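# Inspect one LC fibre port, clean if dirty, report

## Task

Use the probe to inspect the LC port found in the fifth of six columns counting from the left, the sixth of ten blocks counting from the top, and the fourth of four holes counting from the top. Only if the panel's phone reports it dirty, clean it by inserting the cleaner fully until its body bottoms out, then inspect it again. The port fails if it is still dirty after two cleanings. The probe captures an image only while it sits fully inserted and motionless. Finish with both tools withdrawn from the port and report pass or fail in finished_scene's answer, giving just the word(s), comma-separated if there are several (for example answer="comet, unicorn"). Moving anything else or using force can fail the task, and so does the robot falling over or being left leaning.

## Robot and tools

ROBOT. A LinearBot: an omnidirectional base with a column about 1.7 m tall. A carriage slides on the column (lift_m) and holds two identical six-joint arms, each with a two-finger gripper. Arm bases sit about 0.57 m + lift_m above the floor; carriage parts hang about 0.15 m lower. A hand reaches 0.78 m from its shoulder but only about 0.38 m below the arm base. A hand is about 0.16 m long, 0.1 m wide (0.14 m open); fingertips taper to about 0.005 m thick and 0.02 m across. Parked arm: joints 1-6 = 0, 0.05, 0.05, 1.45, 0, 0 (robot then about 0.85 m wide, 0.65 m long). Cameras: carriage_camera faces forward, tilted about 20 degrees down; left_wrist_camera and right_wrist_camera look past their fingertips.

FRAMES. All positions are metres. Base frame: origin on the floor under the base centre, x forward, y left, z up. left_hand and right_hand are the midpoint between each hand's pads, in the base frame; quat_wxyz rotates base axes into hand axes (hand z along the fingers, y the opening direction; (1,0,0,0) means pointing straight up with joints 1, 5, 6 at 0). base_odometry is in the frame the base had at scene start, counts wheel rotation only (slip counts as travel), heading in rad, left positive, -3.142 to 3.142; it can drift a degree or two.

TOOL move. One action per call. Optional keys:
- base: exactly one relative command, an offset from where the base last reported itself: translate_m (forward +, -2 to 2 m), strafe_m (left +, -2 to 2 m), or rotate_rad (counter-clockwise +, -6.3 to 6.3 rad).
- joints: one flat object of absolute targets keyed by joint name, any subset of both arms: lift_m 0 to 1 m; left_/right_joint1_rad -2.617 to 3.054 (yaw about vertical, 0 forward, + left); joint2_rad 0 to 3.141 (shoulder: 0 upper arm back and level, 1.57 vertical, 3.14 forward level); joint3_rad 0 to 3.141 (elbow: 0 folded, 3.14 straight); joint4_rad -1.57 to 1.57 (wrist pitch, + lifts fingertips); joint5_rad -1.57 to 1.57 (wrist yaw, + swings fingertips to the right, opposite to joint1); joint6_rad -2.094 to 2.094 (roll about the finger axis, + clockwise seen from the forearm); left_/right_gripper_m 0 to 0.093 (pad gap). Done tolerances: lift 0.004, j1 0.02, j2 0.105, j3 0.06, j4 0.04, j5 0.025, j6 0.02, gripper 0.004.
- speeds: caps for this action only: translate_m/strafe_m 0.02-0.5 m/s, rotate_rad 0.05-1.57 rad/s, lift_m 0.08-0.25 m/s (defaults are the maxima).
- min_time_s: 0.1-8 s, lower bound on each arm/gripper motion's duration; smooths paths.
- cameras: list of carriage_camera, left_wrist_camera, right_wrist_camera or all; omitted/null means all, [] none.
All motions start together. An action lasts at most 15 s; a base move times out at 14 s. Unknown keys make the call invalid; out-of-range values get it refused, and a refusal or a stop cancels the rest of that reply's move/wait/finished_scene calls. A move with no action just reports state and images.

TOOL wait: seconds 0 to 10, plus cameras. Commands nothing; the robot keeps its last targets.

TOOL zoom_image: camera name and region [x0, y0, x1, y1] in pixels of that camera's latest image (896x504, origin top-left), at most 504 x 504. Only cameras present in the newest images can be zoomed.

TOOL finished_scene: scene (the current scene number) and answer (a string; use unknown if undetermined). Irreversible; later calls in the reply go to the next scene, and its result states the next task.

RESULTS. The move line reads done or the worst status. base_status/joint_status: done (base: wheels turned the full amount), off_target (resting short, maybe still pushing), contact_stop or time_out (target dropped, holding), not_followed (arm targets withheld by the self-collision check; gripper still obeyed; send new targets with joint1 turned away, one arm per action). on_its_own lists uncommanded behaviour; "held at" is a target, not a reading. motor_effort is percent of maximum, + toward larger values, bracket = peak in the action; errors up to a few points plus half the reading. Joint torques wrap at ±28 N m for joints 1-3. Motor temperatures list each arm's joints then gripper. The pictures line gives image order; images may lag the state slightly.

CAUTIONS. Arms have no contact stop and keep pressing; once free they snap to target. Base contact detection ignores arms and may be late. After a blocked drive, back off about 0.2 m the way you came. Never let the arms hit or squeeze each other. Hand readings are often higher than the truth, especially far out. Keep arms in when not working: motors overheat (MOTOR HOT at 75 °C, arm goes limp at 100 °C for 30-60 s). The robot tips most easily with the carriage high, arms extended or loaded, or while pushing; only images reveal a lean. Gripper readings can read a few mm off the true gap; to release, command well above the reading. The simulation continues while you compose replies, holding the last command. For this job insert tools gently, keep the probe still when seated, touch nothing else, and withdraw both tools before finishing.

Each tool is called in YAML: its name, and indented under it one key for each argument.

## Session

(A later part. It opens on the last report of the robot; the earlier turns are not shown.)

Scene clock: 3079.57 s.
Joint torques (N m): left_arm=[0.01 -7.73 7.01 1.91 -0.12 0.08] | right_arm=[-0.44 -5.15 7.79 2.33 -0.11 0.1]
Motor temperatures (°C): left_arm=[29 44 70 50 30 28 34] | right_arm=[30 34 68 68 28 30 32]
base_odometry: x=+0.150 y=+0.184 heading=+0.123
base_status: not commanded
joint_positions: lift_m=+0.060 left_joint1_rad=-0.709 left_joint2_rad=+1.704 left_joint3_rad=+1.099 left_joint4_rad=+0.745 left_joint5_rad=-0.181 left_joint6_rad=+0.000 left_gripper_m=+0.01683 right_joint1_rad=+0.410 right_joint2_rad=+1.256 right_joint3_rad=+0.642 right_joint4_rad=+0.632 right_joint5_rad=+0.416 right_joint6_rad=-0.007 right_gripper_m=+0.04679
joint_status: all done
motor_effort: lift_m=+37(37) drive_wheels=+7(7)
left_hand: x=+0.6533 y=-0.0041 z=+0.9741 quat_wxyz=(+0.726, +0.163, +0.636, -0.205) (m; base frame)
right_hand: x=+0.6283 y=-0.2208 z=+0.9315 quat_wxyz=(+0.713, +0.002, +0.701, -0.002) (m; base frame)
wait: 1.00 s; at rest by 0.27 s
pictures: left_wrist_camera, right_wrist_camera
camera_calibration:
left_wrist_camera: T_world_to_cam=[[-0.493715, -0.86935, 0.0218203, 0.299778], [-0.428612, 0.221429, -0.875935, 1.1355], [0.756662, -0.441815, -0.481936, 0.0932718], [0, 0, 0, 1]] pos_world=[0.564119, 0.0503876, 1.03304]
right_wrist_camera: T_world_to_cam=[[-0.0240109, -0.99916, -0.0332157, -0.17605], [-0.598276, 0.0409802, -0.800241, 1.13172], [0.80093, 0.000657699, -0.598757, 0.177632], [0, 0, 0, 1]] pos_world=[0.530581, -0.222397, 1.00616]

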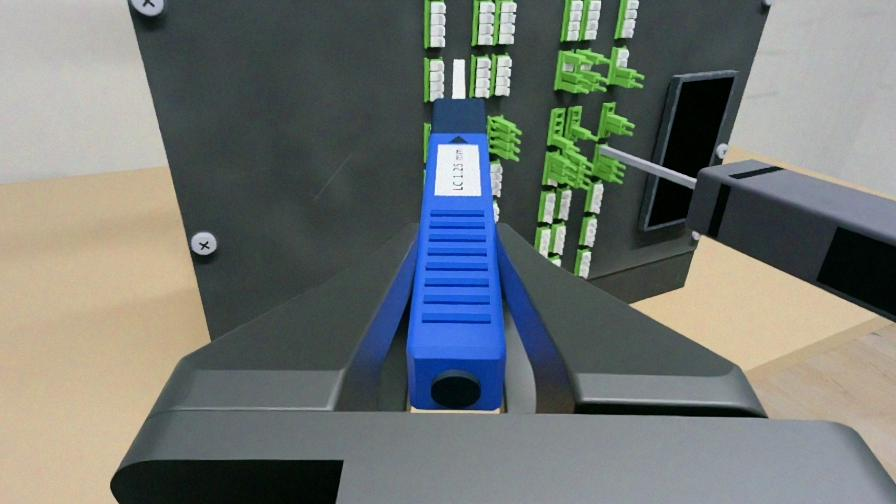

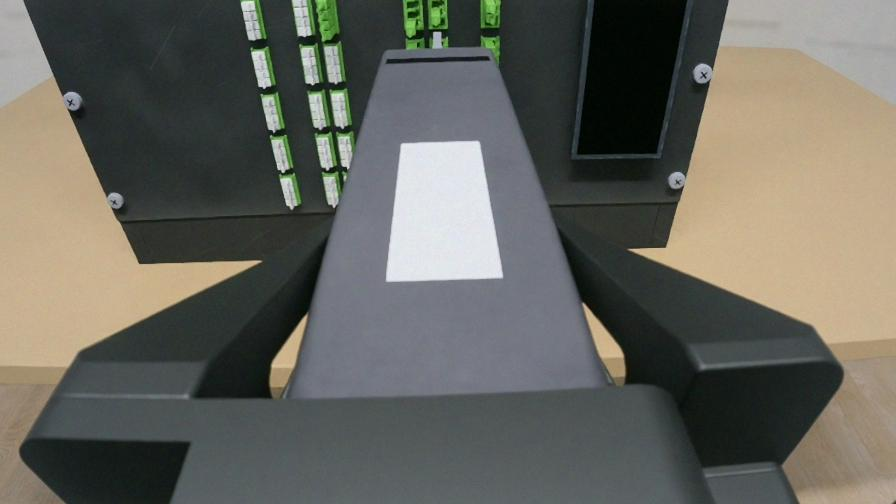

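move:
  base: {"translate_m": 0.012}
  speeds: {"translate_m": 0.02}
  cameras: []

wait:
  seconds: 1.0
  cameras: ["left_wrist_camera", "right_wrist_camera"]

zoom_image:
  camera: "right_wrist_camera"
  region: [420, 0, 460, 40]

zoom_image:
  camera: "left_wrist_camera"
  region: [575, 110, 615, 150]

Scene clock: 3101.83 s.
Joint torques (N m): left_arm=[-0.01 -7.87 7.09 1.93 -0.12 0.08] | right_arm=[-0.44 -5.18 7.76 2.31 -0.1 0.09]
Motor temperatures (°C): left_arm=[29 44 69 50 30 28 34] | right_arm=[30 34 68 68 28 30 32]
move: done
base_odometry: x=+0.162 y=+0.185 heading=+0.124
base_status: done
joint_positions: lift_m=+0.060 left_joint1_rad=-0.709 left_joint2_rad=+1.704 left_joint3_rad=+1.099 left_joint4_rad=+0.744 left_joint5_rad=-0.181 left_joint6_rad=+0.000 left_gripper_m=+0.01683 right_joint1_rad=+0.410 right_joint2_rad=+1.256 right_joint3_rad=+0.642 right_joint4_rad=+0.634 right_joint5_rad=+0.414 right_joint6_rad=-0.007 right_gripper_m=+0.04679
joint_status: not commanded
motor_effort: lift_m=+37(37) drive_wheels=+7(11)
left_hand: x=+0.6533 y=-0.0042 z=+0.9737 quat_wxyz=(+0.725, +0.163, +0.637, -0.205) (m; base frame)
right_hand: x=+0.6283 y=-0.2205 z=+0.9320 quat_wxyz=(+0.714, +0.002, +0.701, -0.001) (m; base frame)
pictures: none
No camera images: "cameras" was empty.

Scene clock: 3102.83 s.
Joint torques (N m): left_arm=[-0.01 -7.73 7.02 1.91 -0.12 0.08] | right_arm=[-0.44 -5.15 7.8 2.31 -0.1 0.1]
Motor temperatures (°C): left_arm=[29 44 69 50 30 28 34] | right_arm=[30 34 68 67 28 30 32]
base_odometry: x=+0.162 y=+0.185 heading=+0.124
base_status: done
joint_positions: lift_m=+0.060 left_joint1_rad=-0.709 left_joint2_rad=+1.704 left_joint3_rad=+1.099 left_joint4_rad=+0.744 left_joint5_rad=-0.181 left_joint6_rad=+0.000 left_gripper_m=+0.01683 right_joint1_rad=+0.410 right_joint2_rad=+1.256 right_joint3_rad=+0.642 right_joint4_rad=+0.634 right_joint5_rad=+0.414 right_joint6_rad=-0.007 right_gripper_m=+0.04679
joint_status: not commanded
motor_effort: lift_m=+37(37) drive_wheels=+7(11)
left_hand: x=+0.6533 y=-0.0042 z=+0.9737 quat_wxyz=(+0.725, +0.163, +0.637, -0.205) (m; base frame)
right_hand: x=+0.6283 y=-0.2205 z=+0.9320 quat_wxyz=(+0.714, +0.002, +0.701, -0.001) (m; base frame)
wait: 1.00 s; at rest by 0.27 s
pictures: left_wrist_camera, right_wrist_camera
camera_calibration:
left_wrist_camera: T_world_to_cam=[[-0.493669, -0.869385, 0.0214765, 0.300076], [-0.429585, 0.222313, -0.875234, 1.13517], [0.75614, -0.441302, -0.483223, 0.0946562], [0, 0, 0, 1]] pos_world=[0.564216, 0.050291, 1.03283]
right_wrist_camera: T_world_to_cam=[[-0.0219926, -0.999181, -0.0339775, -0.176251], [-0.596935, 0.0403865, -0.801272, 1.13203], [0.801988, 0.00266027, -0.597334, 0.17642], [0, 0, 0, 1]] pos_world=[0.530386, -0.222294, 1.00646]

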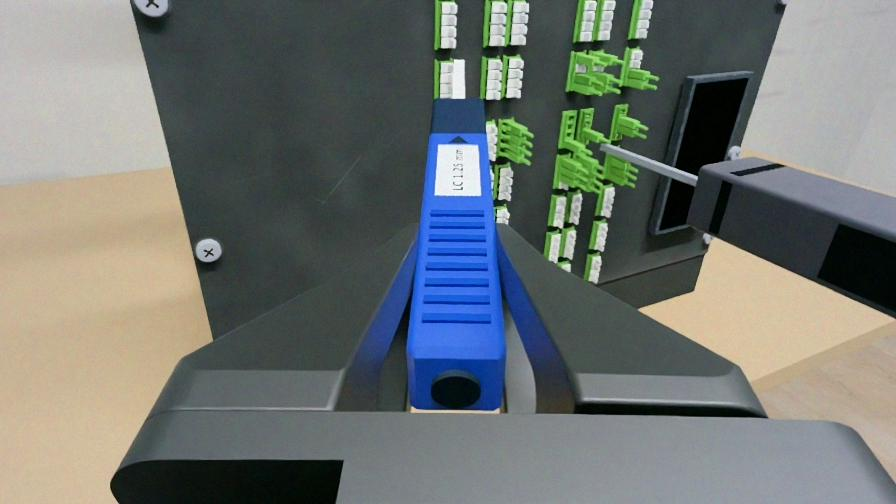

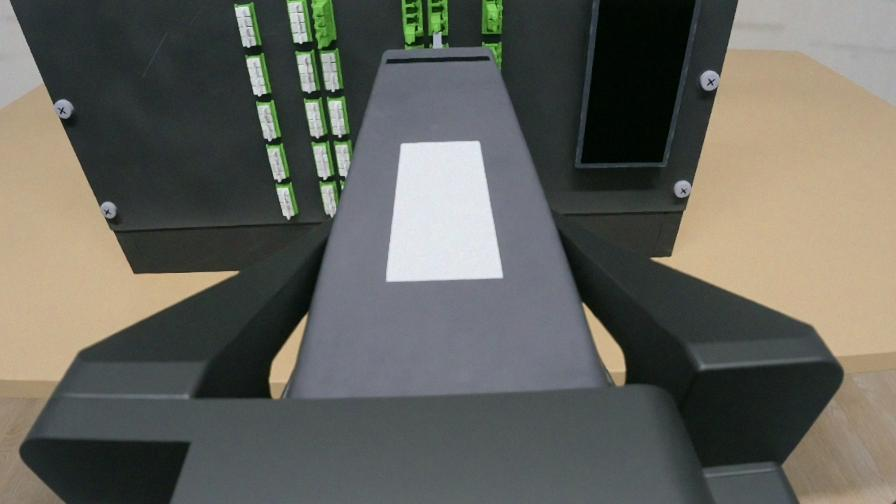

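Scaled by 12.600 from the camera's 896x504 image, which has a finer 1280x720 frame.

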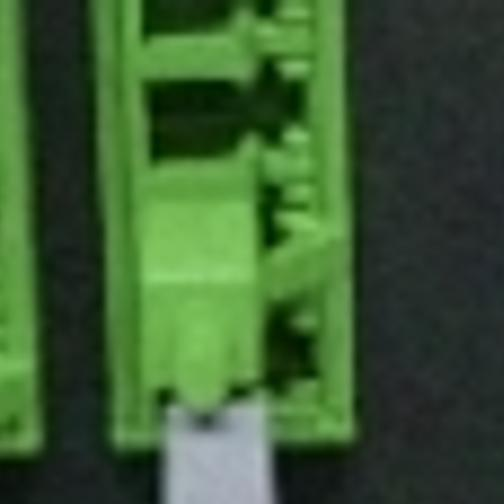

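Scaled by 12.600 from the camera's 896x504 image, which has a finer 1280x720 frame.

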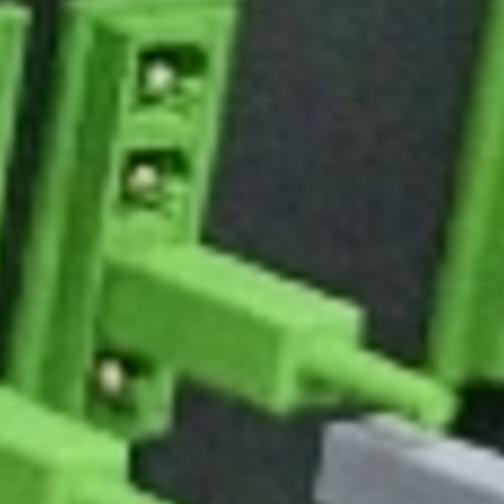

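zoom_image:
  camera: "left_wrist_camera"
  region: [590, 135, 615, 160]

zoom_image:
  camera: "left_wrist_camera"
  region: [575, 105, 600, 130]

Scaled by 20.160 from the camera's 896x504 image, which has a finer 1280x720 frame.

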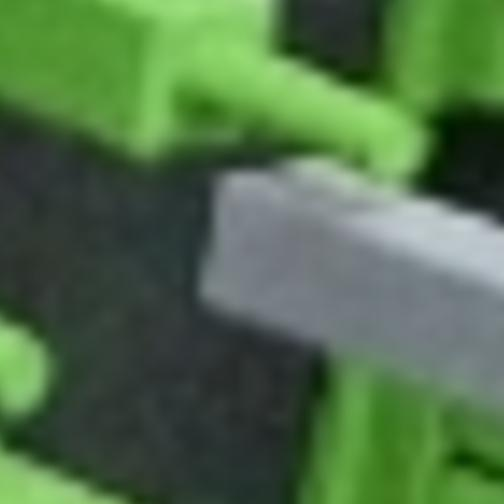

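Scaled by 20.160 from the camera's 896x504 image, which has a finer 1280x720 frame.

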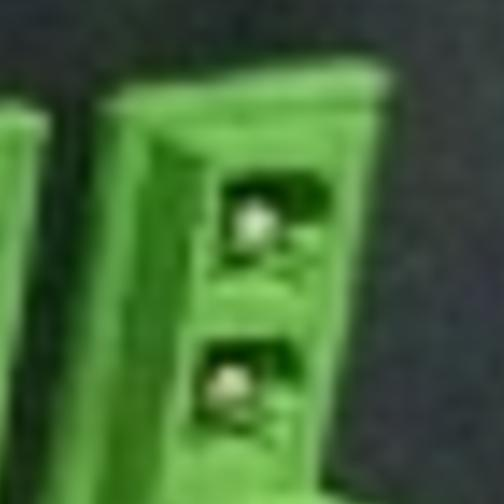

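move:
  base: {"translate_m": 0.010}
  speeds: {"translate_m": 0.02}
  joints: {"lift_m": 0.0596}
  cameras: []

wait:
  seconds: 1.0
  cameras: ["left_wrist_camera", "right_wrist_camera"]

zoom_image:
  camera: "right_wrist_camera"
  region: [420, 5, 460, 45]

zoom_image:
  camera: "left_wrist_camera"
  region: [590, 130, 615, 155]

zoom_image:
  camera: "left_wrist_camera"
  region: [582, 108, 607, 133]

Scene clock: 3131.03 s.
Joint torques (N m): left_arm=[-0.01 -7.76 7.12 1.92 -0.11 0.07] | right_arm=[-0.44 -5.16 7.8 2.31 -0.1 0.09]
Motor temperatures (°C): left_arm=[29 44 69 50 30 28 34] | right_arm=[30 34 68 66 28 30 32]
move: done
base_odometry: x=+0.172 y=+0.187 heading=+0.125
base_status: done
joint_positions: lift_m=+0.060 left_joint1_rad=-0.709 left_joint2_rad=+1.704 left_joint3_rad=+1.099 left_joint4_rad=+0.743 left_joint5_rad=-0.181 left_joint6_rad=+0.000 left_gripper_m=+0.01683 right_joint1_rad=+0.410 right_joint2_rad=+1.256 right_joint3_rad=+0.642 right_joint4_rad=+0.633 right_joint5_rad=+0.413 right_joint6_rad=-0.007 right_gripper_m=+0.04679
joint_status: all done
motor_effort: lift_m=+32(32) drive_wheels=+6(11)
left_hand: x=+0.6534 y=-0.0041 z=+0.9736 quat_wxyz=(+0.725, +0.163, +0.637, -0.205) (m; base frame)
right_hand: x=+0.6283 y=-0.2204 z=+0.9318 quat_wxyz=(+0.713, +0.002, +0.701, -0.001) (m; base frame)
pictures: none
No camera images: "cameras" was empty.

Scene clock: 3132.03 s.
Joint torques (N m): left_arm=[-0.01 -7.72 7.01 1.93 -0.12 0.07] | right_arm=[-0.46 -5.18 7.76 2.32 -0.1 0.1]
Motor temperatures (°C): left_arm=[29 44 69 50 30 28 34] | right_arm=[30 34 68 66 28 30 32]
base_odometry: x=+0.172 y=+0.187 heading=+0.125
base_status: done
joint_positions: lift_m=+0.060 left_joint1_rad=-0.709 left_joint2_rad=+1.704 left_joint3_rad=+1.099 left_joint4_rad=+0.743 left_joint5_rad=-0.181 left_joint6_rad=+0.000 left_gripper_m=+0.01683 right_joint1_rad=+0.410 right_joint2_rad=+1.256 right_joint3_rad=+0.642 right_joint4_rad=+0.633 right_joint5_rad=+0.413 right_joint6_rad=-0.007 right_gripper_m=+0.04679
joint_status: all done
motor_effort: lift_m=+32(32) drive_wheels=+6(11)
left_hand: x=+0.6534 y=-0.0041 z=+0.9736 quat_wxyz=(+0.725, +0.163, +0.637, -0.205) (m; base frame)
right_hand: x=+0.6283 y=-0.2204 z=+0.9318 quat_wxyz=(+0.713, +0.002, +0.701, -0.001) (m; base frame)
wait: 1.00 s; at rest by 0.27 s
pictures: left_wrist_camera, right_wrist_camera
camera_calibration:
left_wrist_camera: T_world_to_cam=[[-0.493347, -0.869569, 0.0214223, 0.299963], [-0.430262, 0.222555, -0.87484, 1.13504], [0.755966, -0.440817, -0.483939, 0.0954226], [0, 0, 0, 1]] pos_world=[0.564214, 0.0502932, 1.03273]
right_wrist_camera: T_world_to_cam=[[-0.0216379, -0.9992, -0.0336238, -0.1767], [-0.59753, 0.039889, -0.800853, 1.13179], [0.801554, 0.00276248, -0.597916, 0.177117], [0, 0, 0, 1]] pos_world=[0.530486, -0.222194, 1.00636]

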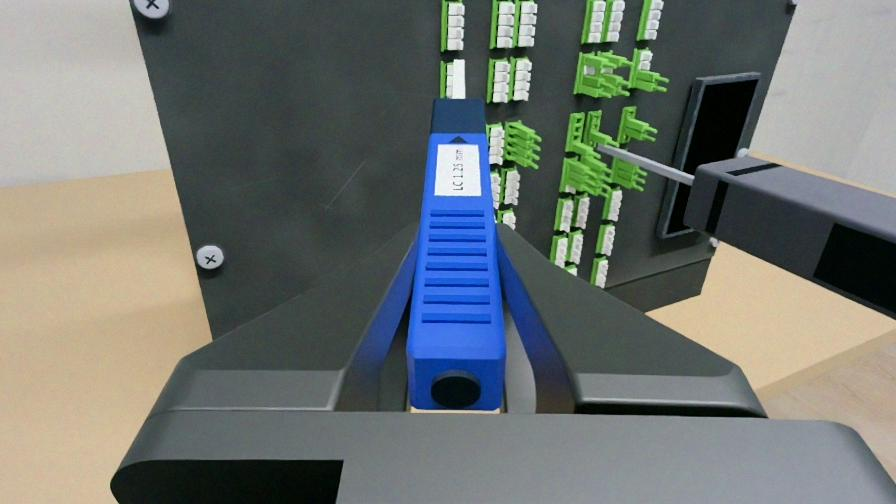

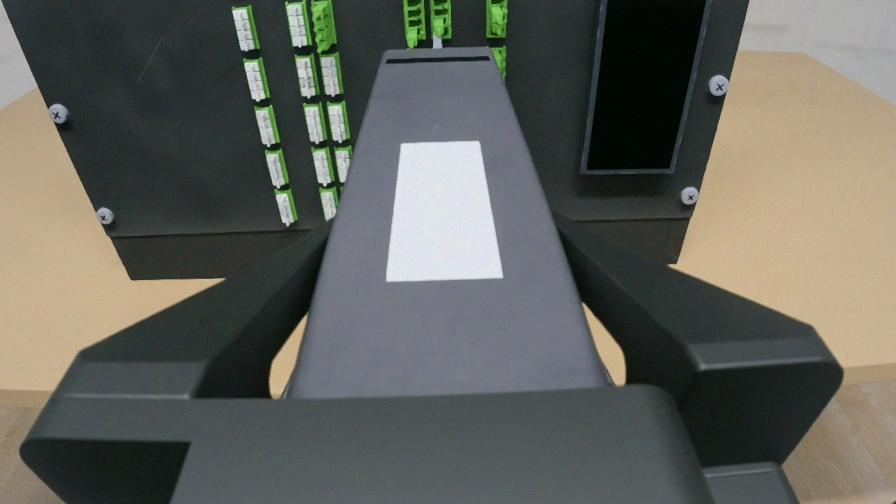

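Scaled by 12.600 from the camera's 896x504 image, which has a finer 1280x720 frame.

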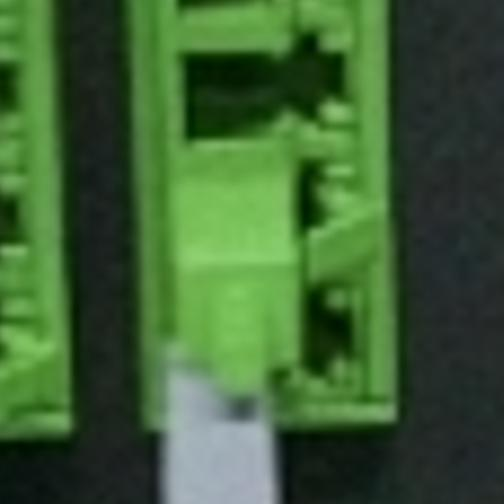

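Scaled by 20.160 from the camera's 896x504 image, which has a finer 1280x720 frame.

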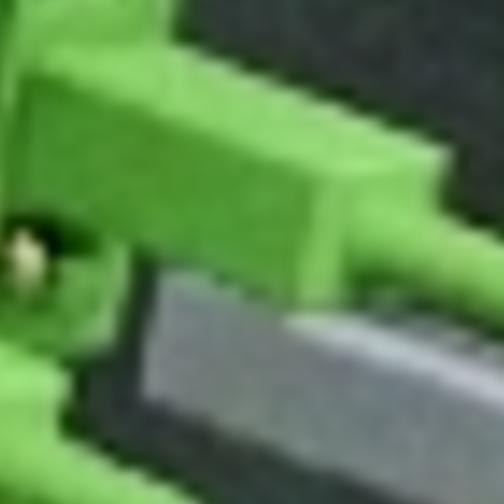

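Scaled by 20.160 from the camera's 896x504 image, which has a finer 1280x720 frame.

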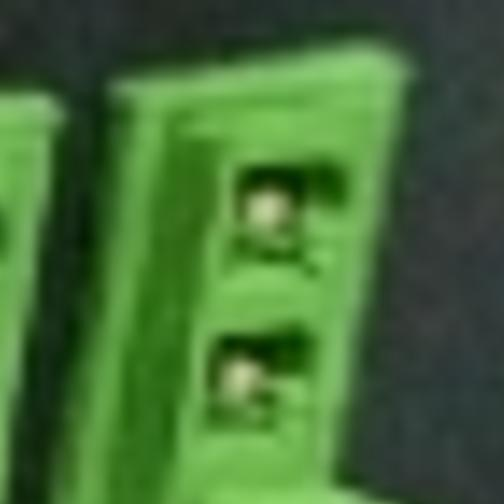

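move:
  cameras: ["left_wrist_camera","right_wrist_camera"]

zoom_image:
  camera: "right_wrist_camera"
  region: [420, 5, 460, 45]

zoom_image:
  camera: "left_wrist_camera"
  region: [575, 108, 615, 158]

Scene clock: 3180.30 s.
Joint torques (N m): left_arm=[-0.01 -7.72 7.02 1.93 -0.12 0.07] | right_arm=[-0.47 -5.19 7.82 2.31 -0.1 0.08]
Motor temperatures (°C): left_arm=[29 44 68 50 30 28 34] | right_arm=[30 34 67 67 28 30 32]
base_odometry: x=+0.172 y=+0.187 heading=+0.125
base_status: done
joint_positions: lift_m=+0.060 left_joint1_rad=-0.709 left_joint2_rad=+1.704 left_joint3_rad=+1.099 left_joint4_rad=+0.743 left_joint5_rad=-0.181 left_joint6_rad=+0.000 left_gripper_m=+0.01683 right_joint1_rad=+0.410 right_joint2_rad=+1.256 right_joint3_rad=+0.642 right_joint4_rad=+0.633 right_joint5_rad=+0.413 right_joint6_rad=-0.007 right_gripper_m=+0.04679
joint_status: all done
motor_effort: lift_m=+32(32) drive_wheels=+6(11)
left_hand: x=+0.6534 y=-0.0041 z=+0.9736 quat_wxyz=(+0.725, +0.163, +0.637, -0.205) (m; base frame)
right_hand: x=+0.6283 y=-0.2204 z=+0.9318 quat_wxyz=(+0.713, +0.002, +0.701, -0.001) (m; base frame)
pictures: left_wrist_camera, right_wrist_camera
camera_calibration:
left_wrist_camera: T_world_to_cam=[[-0.493347, -0.869569, 0.0214223, 0.299963], [-0.430262, 0.222555, -0.87484, 1.13504], [0.755966, -0.440817, -0.483939, 0.0954226], [0, 0, 0, 1]] pos_world=[0.564214, 0.0502932, 1.03273]
right_wrist_camera: T_world_to_cam=[[-0.0216379, -0.9992, -0.0336238, -0.1767], [-0.59753, 0.039889, -0.800853, 1.13179], [0.801554, 0.00276248, -0.597916, 0.177117], [0, 0, 0, 1]] pos_world=[0.530486, -0.222194, 1.00636]

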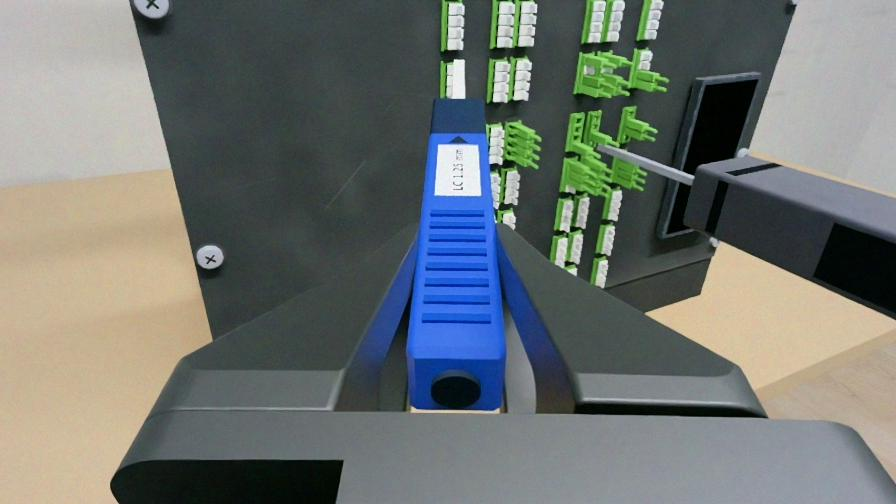

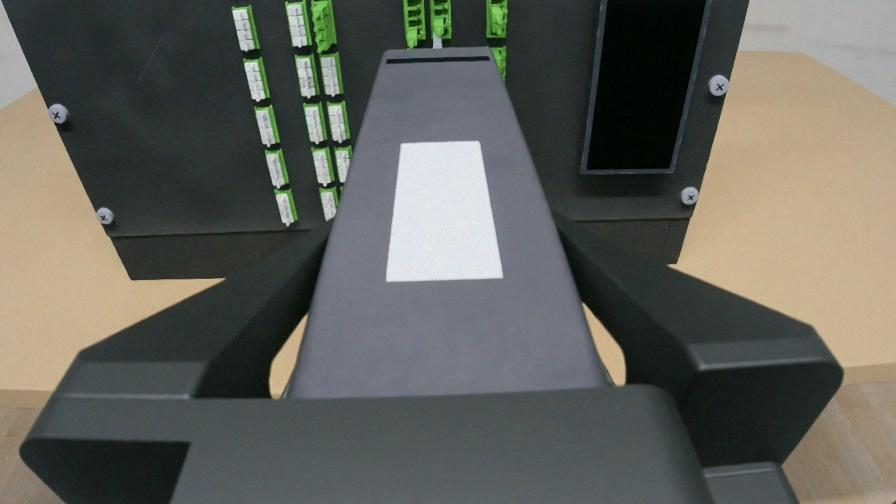

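Scaled by 12.600 from the camera's 896x504 image, which has a finer 1280x720 frame.

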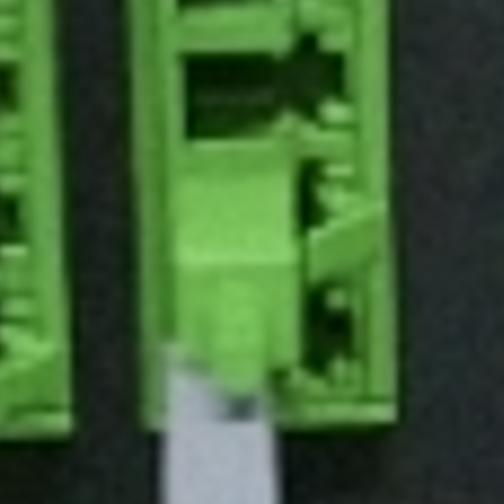

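Scaled by 10.080 from the camera's 896x504 image, which has a finer 1280x720 frame.

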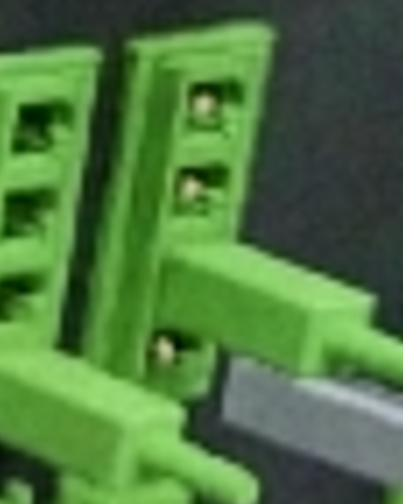

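move:
  joints: {"right_joint1_rad": 0.3975, "right_joint5_rad": 0.3985}
  min_time_s: 1
  cameras: []

wait:
  seconds: 1
  cameras: ["left_wrist_camera", "right_wrist_camera"]

zoom_image:
  camera: "right_wrist_camera"
  region: [420, 5, 460, 45]

zoom_image:
  camera: "left_wrist_camera"
  region: [590, 130, 615, 155]

zoom_image:
  camera: "left_wrist_camera"
  region: [582, 108, 607, 133]

Scene clock: 3198.83 s.
Joint torques (N m): left_arm=[0.01 -7.73 7.01 1.93 -0.11 0.07] | right_arm=[-0.42 -5.18 7.79 2.32 -0.11 0.09]
Motor temperatures (°C): left_arm=[29 44 68 50 30 28 34] | right_arm=[30 34 67 67 28 30 32]
move: done
base_odometry: x=+0.172 y=+0.187 heading=+0.125
base_status: not commanded
joint_positions: lift_m=+0.060 left_joint1_rad=-0.709 left_joint2_rad=+1.704 left_joint3_rad=+1.099 left_joint4_rad=+0.743 left_joint5_rad=-0.181 left_joint6_rad=+0.000 left_gripper_m=+0.01683 right_joint1_rad=+0.404 right_joint2_rad=+1.256 right_joint3_rad=+0.642 right_joint4_rad=+0.633 right_joint5_rad=+0.410 right_joint6_rad=-0.007 right_gripper_m=+0.04679
joint_status: all done
motor_effort: lift_m=+32(32) drive_wheels=+6(6)
left_hand: x=+0.6534 y=-0.0041 z=+0.9736 quat_wxyz=(+0.725, +0.163, +0.637, -0.205) (m; base frame)
right_hand: x=+0.6289 y=-0.2221 z=+0.9318 quat_wxyz=(+0.713, +0.002, +0.701, -0.002) (m; base frame)
pictures: none
No camera images: "cameras" was empty.

Scene clock: 3199.83 s.
Joint torques (N m): left_arm=[0.02 -7.71 7.01 1.93 -0.12 0.08] | right_arm=[-0.42 -5.19 7.77 2.31 -0.13 0.09]
Motor temperatures (°C): left_arm=[29 44 68 50 30 28 34] | right_arm=[30 34 67 67 28 30 32]
base_odometry: x=+0.172 y=+0.187 heading=+0.125
base_status: not commanded
joint_positions: lift_m=+0.060 left_joint1_rad=-0.709 left_joint2_rad=+1.704 left_joint3_rad=+1.099 left_joint4_rad=+0.743 left_joint5_rad=-0.181 left_joint6_rad=+0.000 left_gripper_m=+0.01683 right_joint1_rad=+0.404 right_joint2_rad=+1.256 right_joint3_rad=+0.642 right_joint4_rad=+0.633 right_joint5_rad=+0.410 right_joint6_rad=-0.007 right_gripper_m=+0.04679
joint_status: all done
motor_effort: lift_m=+32(32) drive_wheels=+6(6)
left_hand: x=+0.6534 y=-0.0041 z=+0.9736 quat_wxyz=(+0.725, +0.163, +0.637, -0.205) (m; base frame)
right_hand: x=+0.6289 y=-0.2221 z=+0.9318 quat_wxyz=(+0.713, +0.002, +0.701, -0.002) (m; base frame)
wait: 1.00 s; at rest by 0.27 s
pictures: left_wrist_camera, right_wrist_camera
camera_calibration:
left_wrist_camera: T_world_to_cam=[[-0.493347, -0.869569, 0.0214223, 0.299963], [-0.430262, 0.222555, -0.87484, 1.13504], [0.755966, -0.440817, -0.483939, 0.0954226], [0, 0, 0, 1]] pos_world=[0.564214, 0.0502932, 1.03273]
right_wrist_camera: T_world_to_cam=[[-0.0239939, -0.999147, -0.0336041, -0.176948], [-0.59736, 0.0412821, -0.80091, 1.13242], [0.801614, 0.000856752, -0.597841, 0.176191], [0, 0, 0, 1]] pos_world=[0.530982, -0.223696, 1.00636]

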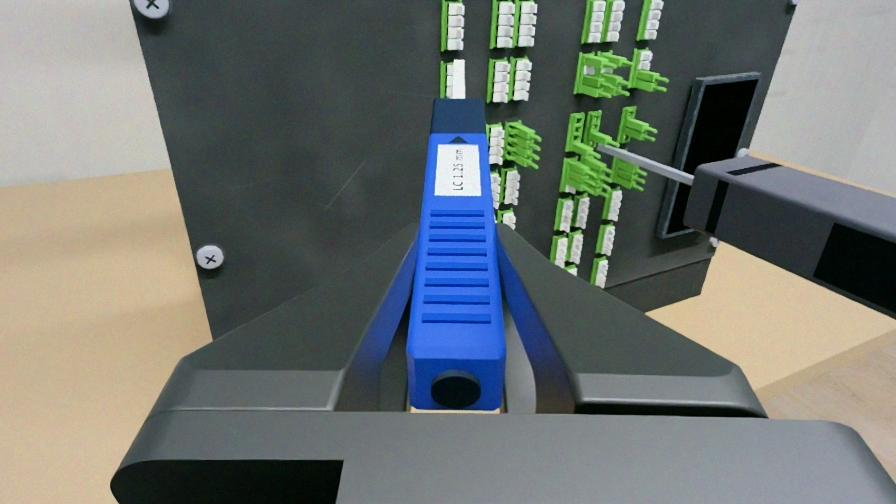

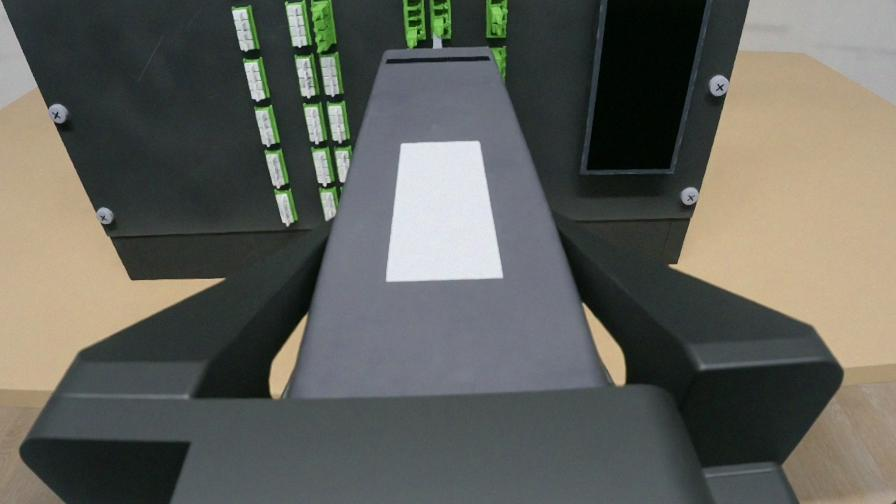

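Scaled by 12.600 from the camera's 896x504 image, which has a finer 1280x720 frame.

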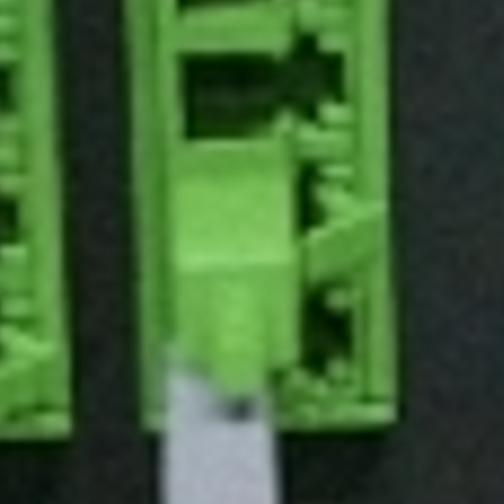

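Scaled by 20.160 from the camera's 896x504 image, which has a finer 1280x720 frame.

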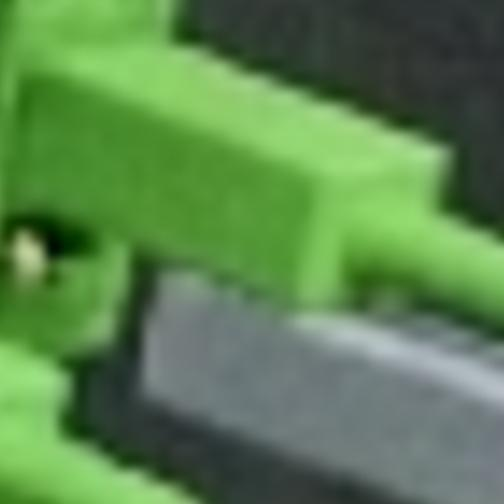

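Scaled by 20.160 from the camera's 896x504 image, which has a finer 1280x720 frame.

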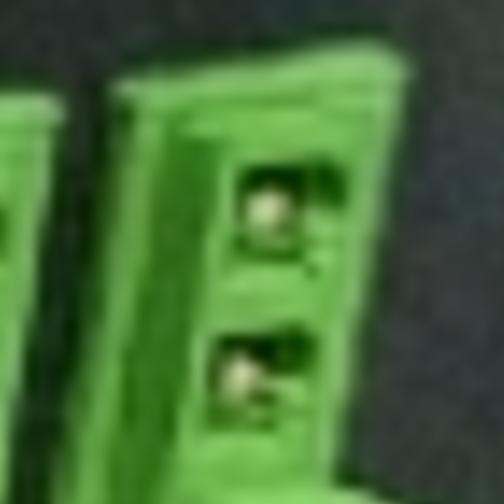

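wait:
  seconds: 0.5
  cameras: ["left_wrist_camera", "right_wrist_camera"]

zoom_image:
  camera: "right_wrist_camera"
  region: [420, 5, 460, 45]

zoom_image:
  camera: "left_wrist_camera"
  region: [590, 130, 615, 155]

Scene clock: 3235.30 s.
Joint torques (N m): left_arm=[-0.01 -7.75 7.01 1.93 -0.12 0.08] | right_arm=[-0.43 -5.19 7.82 2.31 -0.11 0.09]
Motor temperatures (°C): left_arm=[29 44 68 50 30 28 34] | right_arm=[30 34 67 67 28 30 32]
base_odometry: x=+0.172 y=+0.187 heading=+0.125
base_status: not commanded
joint_positions: lift_m=+0.060 left_joint1_rad=-0.709 left_joint2_rad=+1.704 left_joint3_rad=+1.099 left_joint4_rad=+0.743 left_joint5_rad=-0.181 left_joint6_rad=+0.000 left_gripper_m=+0.01683 right_joint1_rad=+0.404 right_joint2_rad=+1.256 right_joint3_rad=+0.642 right_joint4_rad=+0.633 right_joint5_rad=+0.410 right_joint6_rad=-0.007 right_gripper_m=+0.04679
joint_status: all done
motor_effort: lift_m=+32(32) drive_wheels=+6(6)
left_hand: x=+0.6534 y=-0.0041 z=+0.9736 quat_wxyz=(+0.725, +0.163, +0.637, -0.205) (m; base frame)
right_hand: x=+0.6289 y=-0.2221 z=+0.9318 quat_wxyz=(+0.713, +0.002, +0.701, -0.002) (m; base frame)
wait: 0.50 s; at rest from the start
pictures: left_wrist_camera, right_wrist_camera
camera_calibration:
left_wrist_camera: T_world_to_cam=[[-0.493347, -0.869569, 0.0214223, 0.299963], [-0.430262, 0.222555, -0.87484, 1.13504], [0.755966, -0.440817, -0.483939, 0.0954226], [0, 0, 0, 1]] pos_world=[0.564214, 0.0502932, 1.03273]
right_wrist_camera: T_world_to_cam=[[-0.0239939, -0.999147, -0.0336041, -0.176948], [-0.59736, 0.0412821, -0.80091, 1.13242], [0.801614, 0.000856752, -0.597841, 0.176191], [0, 0, 0, 1]] pos_world=[0.530982, -0.223696, 1.00636]

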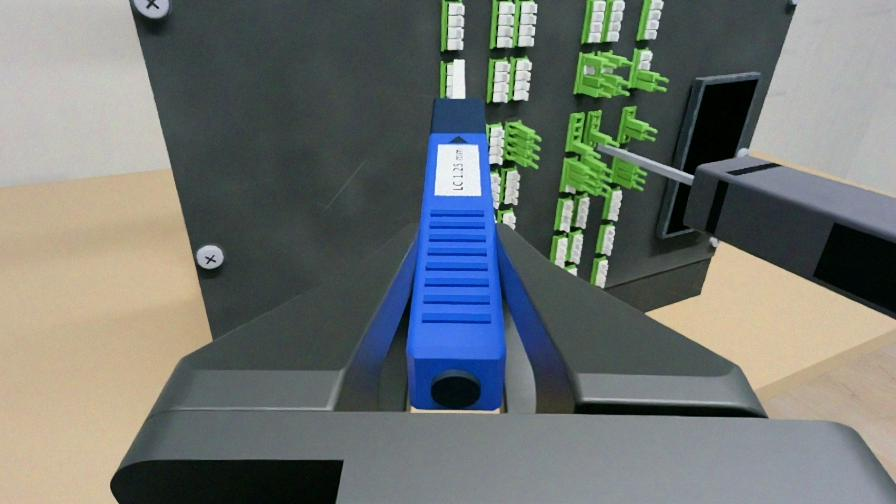

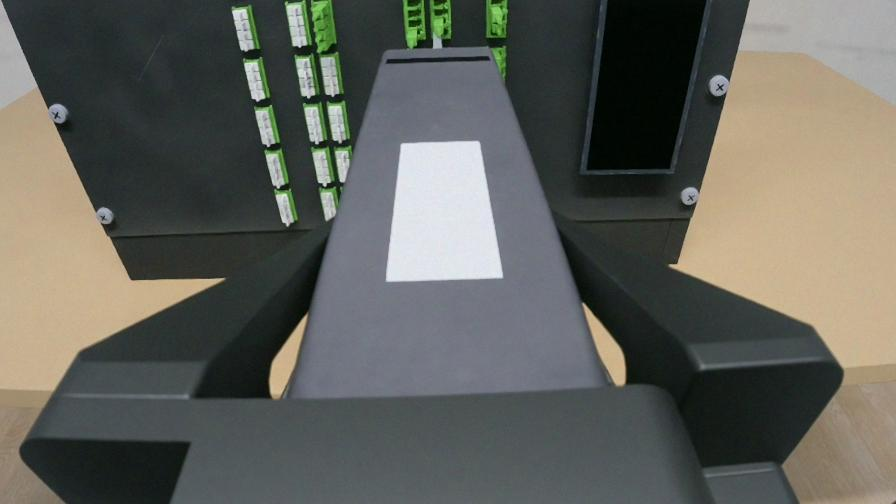

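Scaled by 12.600 from the camera's 896x504 image, which has a finer 1280x720 frame.

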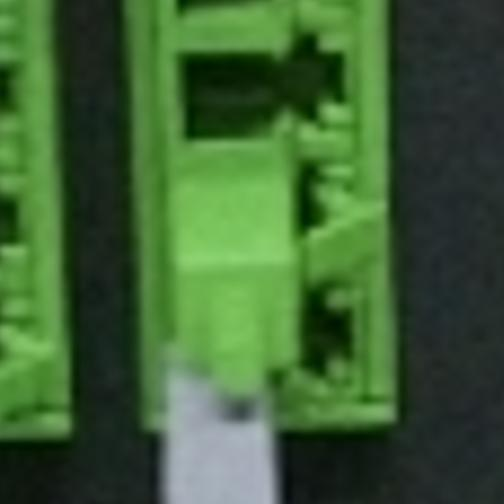

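Scaled by 20.160 from the camera's 896x504 image, which has a finer 1280x720 frame.

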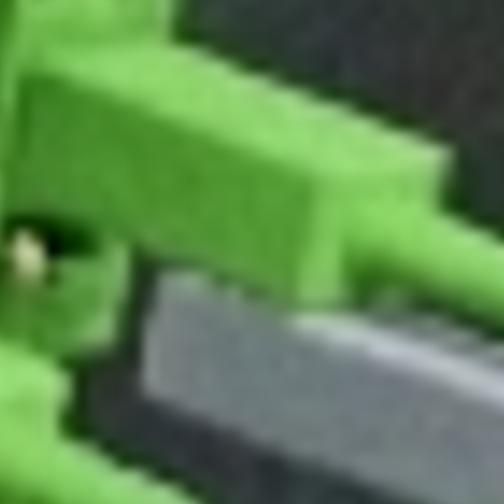

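move:
  joints: {"right_joint1_rad": 0.3935, "right_joint5_rad": 0.3945}
  min_time_s: 1
  cameras: []

wait:
  seconds: 1
  cameras: ["left_wrist_camera", "right_wrist_camera"]

zoom_image:
  camera: "right_wrist_camera"
  region: [420, 5, 460, 45]

zoom_image:
  camera: "left_wrist_camera"
  region: [590, 130, 615, 155]

Scene clock: 3261.67 s.
Joint torques (N m): left_arm=[-0.01 -7.73 7.02 1.93 -0.12 0.07] | right_arm=[-0.44 -5.19 7.82 2.32 -0.13 0.09]
Motor temperatures (°C): left_arm=[29 44 67 50 30 28 34] | right_arm=[30 34 67 67 28 30 32]
move: done
base_odometry: x=+0.172 y=+0.187 heading=+0.125
base_status: not commanded
joint_positions: lift_m=+0.060 left_joint1_rad=-0.709 left_joint2_rad=+1.704 left_joint3_rad=+1.099 left_joint4_rad=+0.743 left_joint5_rad=-0.181 left_joint6_rad=+0.000 left_gripper_m=+0.01683 right_joint1_rad=+0.400 right_joint2_rad=+1.256 right_joint3_rad=+0.642 right_joint4_rad=+0.633 right_joint5_rad=+0.406 right_joint6_rad=-0.007 right_gripper_m=+0.04679
joint_status: all done
motor_effort: lift_m=+32(32) drive_wheels=+6(6)
left_hand: x=+0.6534 y=-0.0041 z=+0.9736 quat_wxyz=(+0.725, +0.163, +0.637, -0.205) (m; base frame)
right_hand: x=+0.6292 y=-0.2230 z=+0.9318 quat_wxyz=(+0.713, +0.002, +0.701, -0.002) (m; base frame)
pictures: none
No camera images: "cameras" was empty.

Scene clock: 3262.67 s.
Joint torques (N m): left_arm=[-0.01 -7.75 7.02 1.93 -0.11 0.08] | right_arm=[-0.47 -5.2 7.79 2.32 -0.12 0.09]
Motor temperatures (°C): left_arm=[29 44 67 50 30 28 34] | right_arm=[30 34 67 67 28 30 32]
base_odometry: x=+0.172 y=+0.187 heading=+0.125
base_status: not commanded
joint_positions: lift_m=+0.060 left_joint1_rad=-0.709 left_joint2_rad=+1.704 left_joint3_rad=+1.099 left_joint4_rad=+0.743 left_joint5_rad=-0.181 left_joint6_rad=+0.000 left_gripper_m=+0.01683 right_joint1_rad=+0.400 right_joint2_rad=+1.256 right_joint3_rad=+0.642 right_joint4_rad=+0.633 right_joint5_rad=+0.406 right_joint6_rad=-0.007 right_gripper_m=+0.04679
joint_status: all done
motor_effort: lift_m=+32(32) drive_wheels=+6(6)
left_hand: x=+0.6534 y=-0.0041 z=+0.9736 quat_wxyz=(+0.725, +0.163, +0.637, -0.205) (m; base frame)
right_hand: x=+0.6292 y=-0.2230 z=+0.9318 quat_wxyz=(+0.713, +0.002, +0.701, -0.002) (m; base frame)
wait: 1.00 s; at rest by 0.27 s
pictures: left_wrist_camera, right_wrist_camera
camera_calibration:
left_wrist_camera: T_world_to_cam=[[-0.493347, -0.869569, 0.0214223, 0.299963], [-0.430262, 0.222555, -0.87484, 1.13504], [0.755966, -0.440817, -0.483939, 0.0954226], [0, 0, 0, 1]] pos_world=[0.564214, 0.0502932, 1.03273]
right_wrist_camera: T_world_to_cam=[[-0.023934, -0.999151, -0.0335243, -0.17795], [-0.597363, 0.0411822, -0.800913, 1.13268], [0.801613, 0.000857128, -0.597842, 0.175873], [0, 0, 0, 1]] pos_world=[0.531382, -0.224596, 1.00636]

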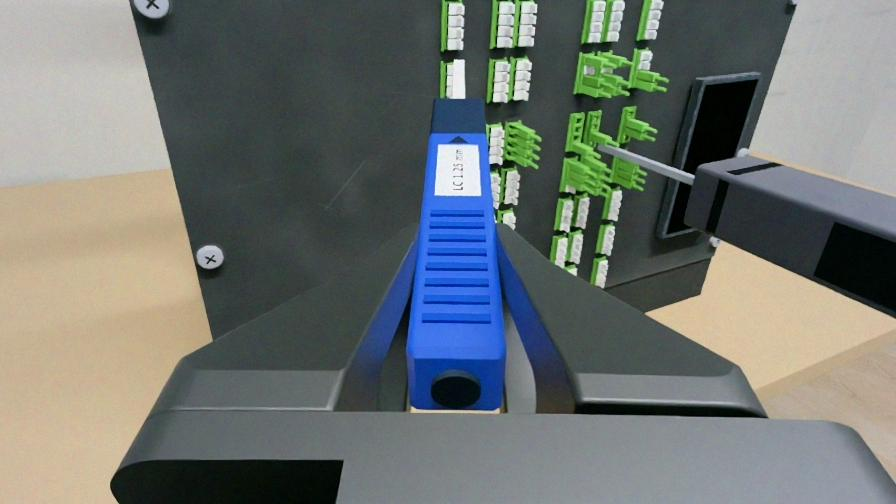

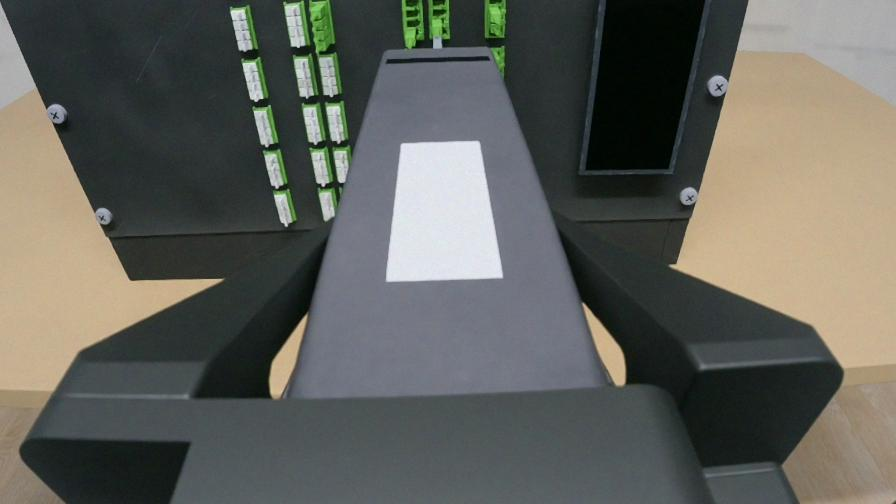

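Scaled by 12.600 from the camera's 896x504 image, which has a finer 1280x720 frame.

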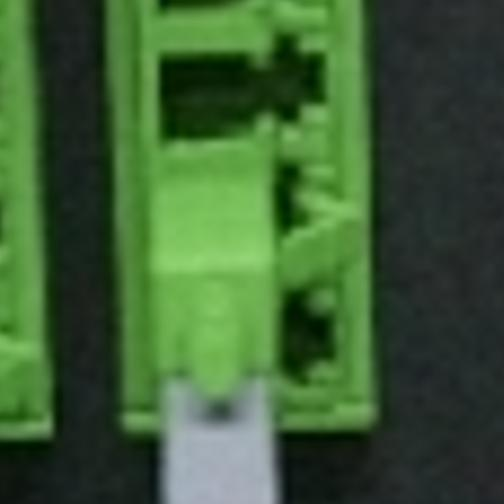

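Scaled by 20.160 from the camera's 896x504 image, which has a finer 1280x720 frame.

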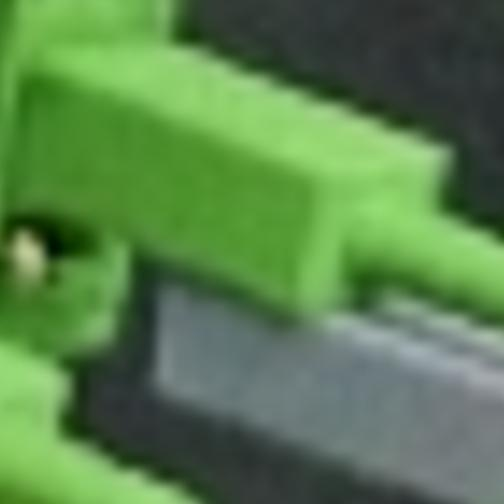

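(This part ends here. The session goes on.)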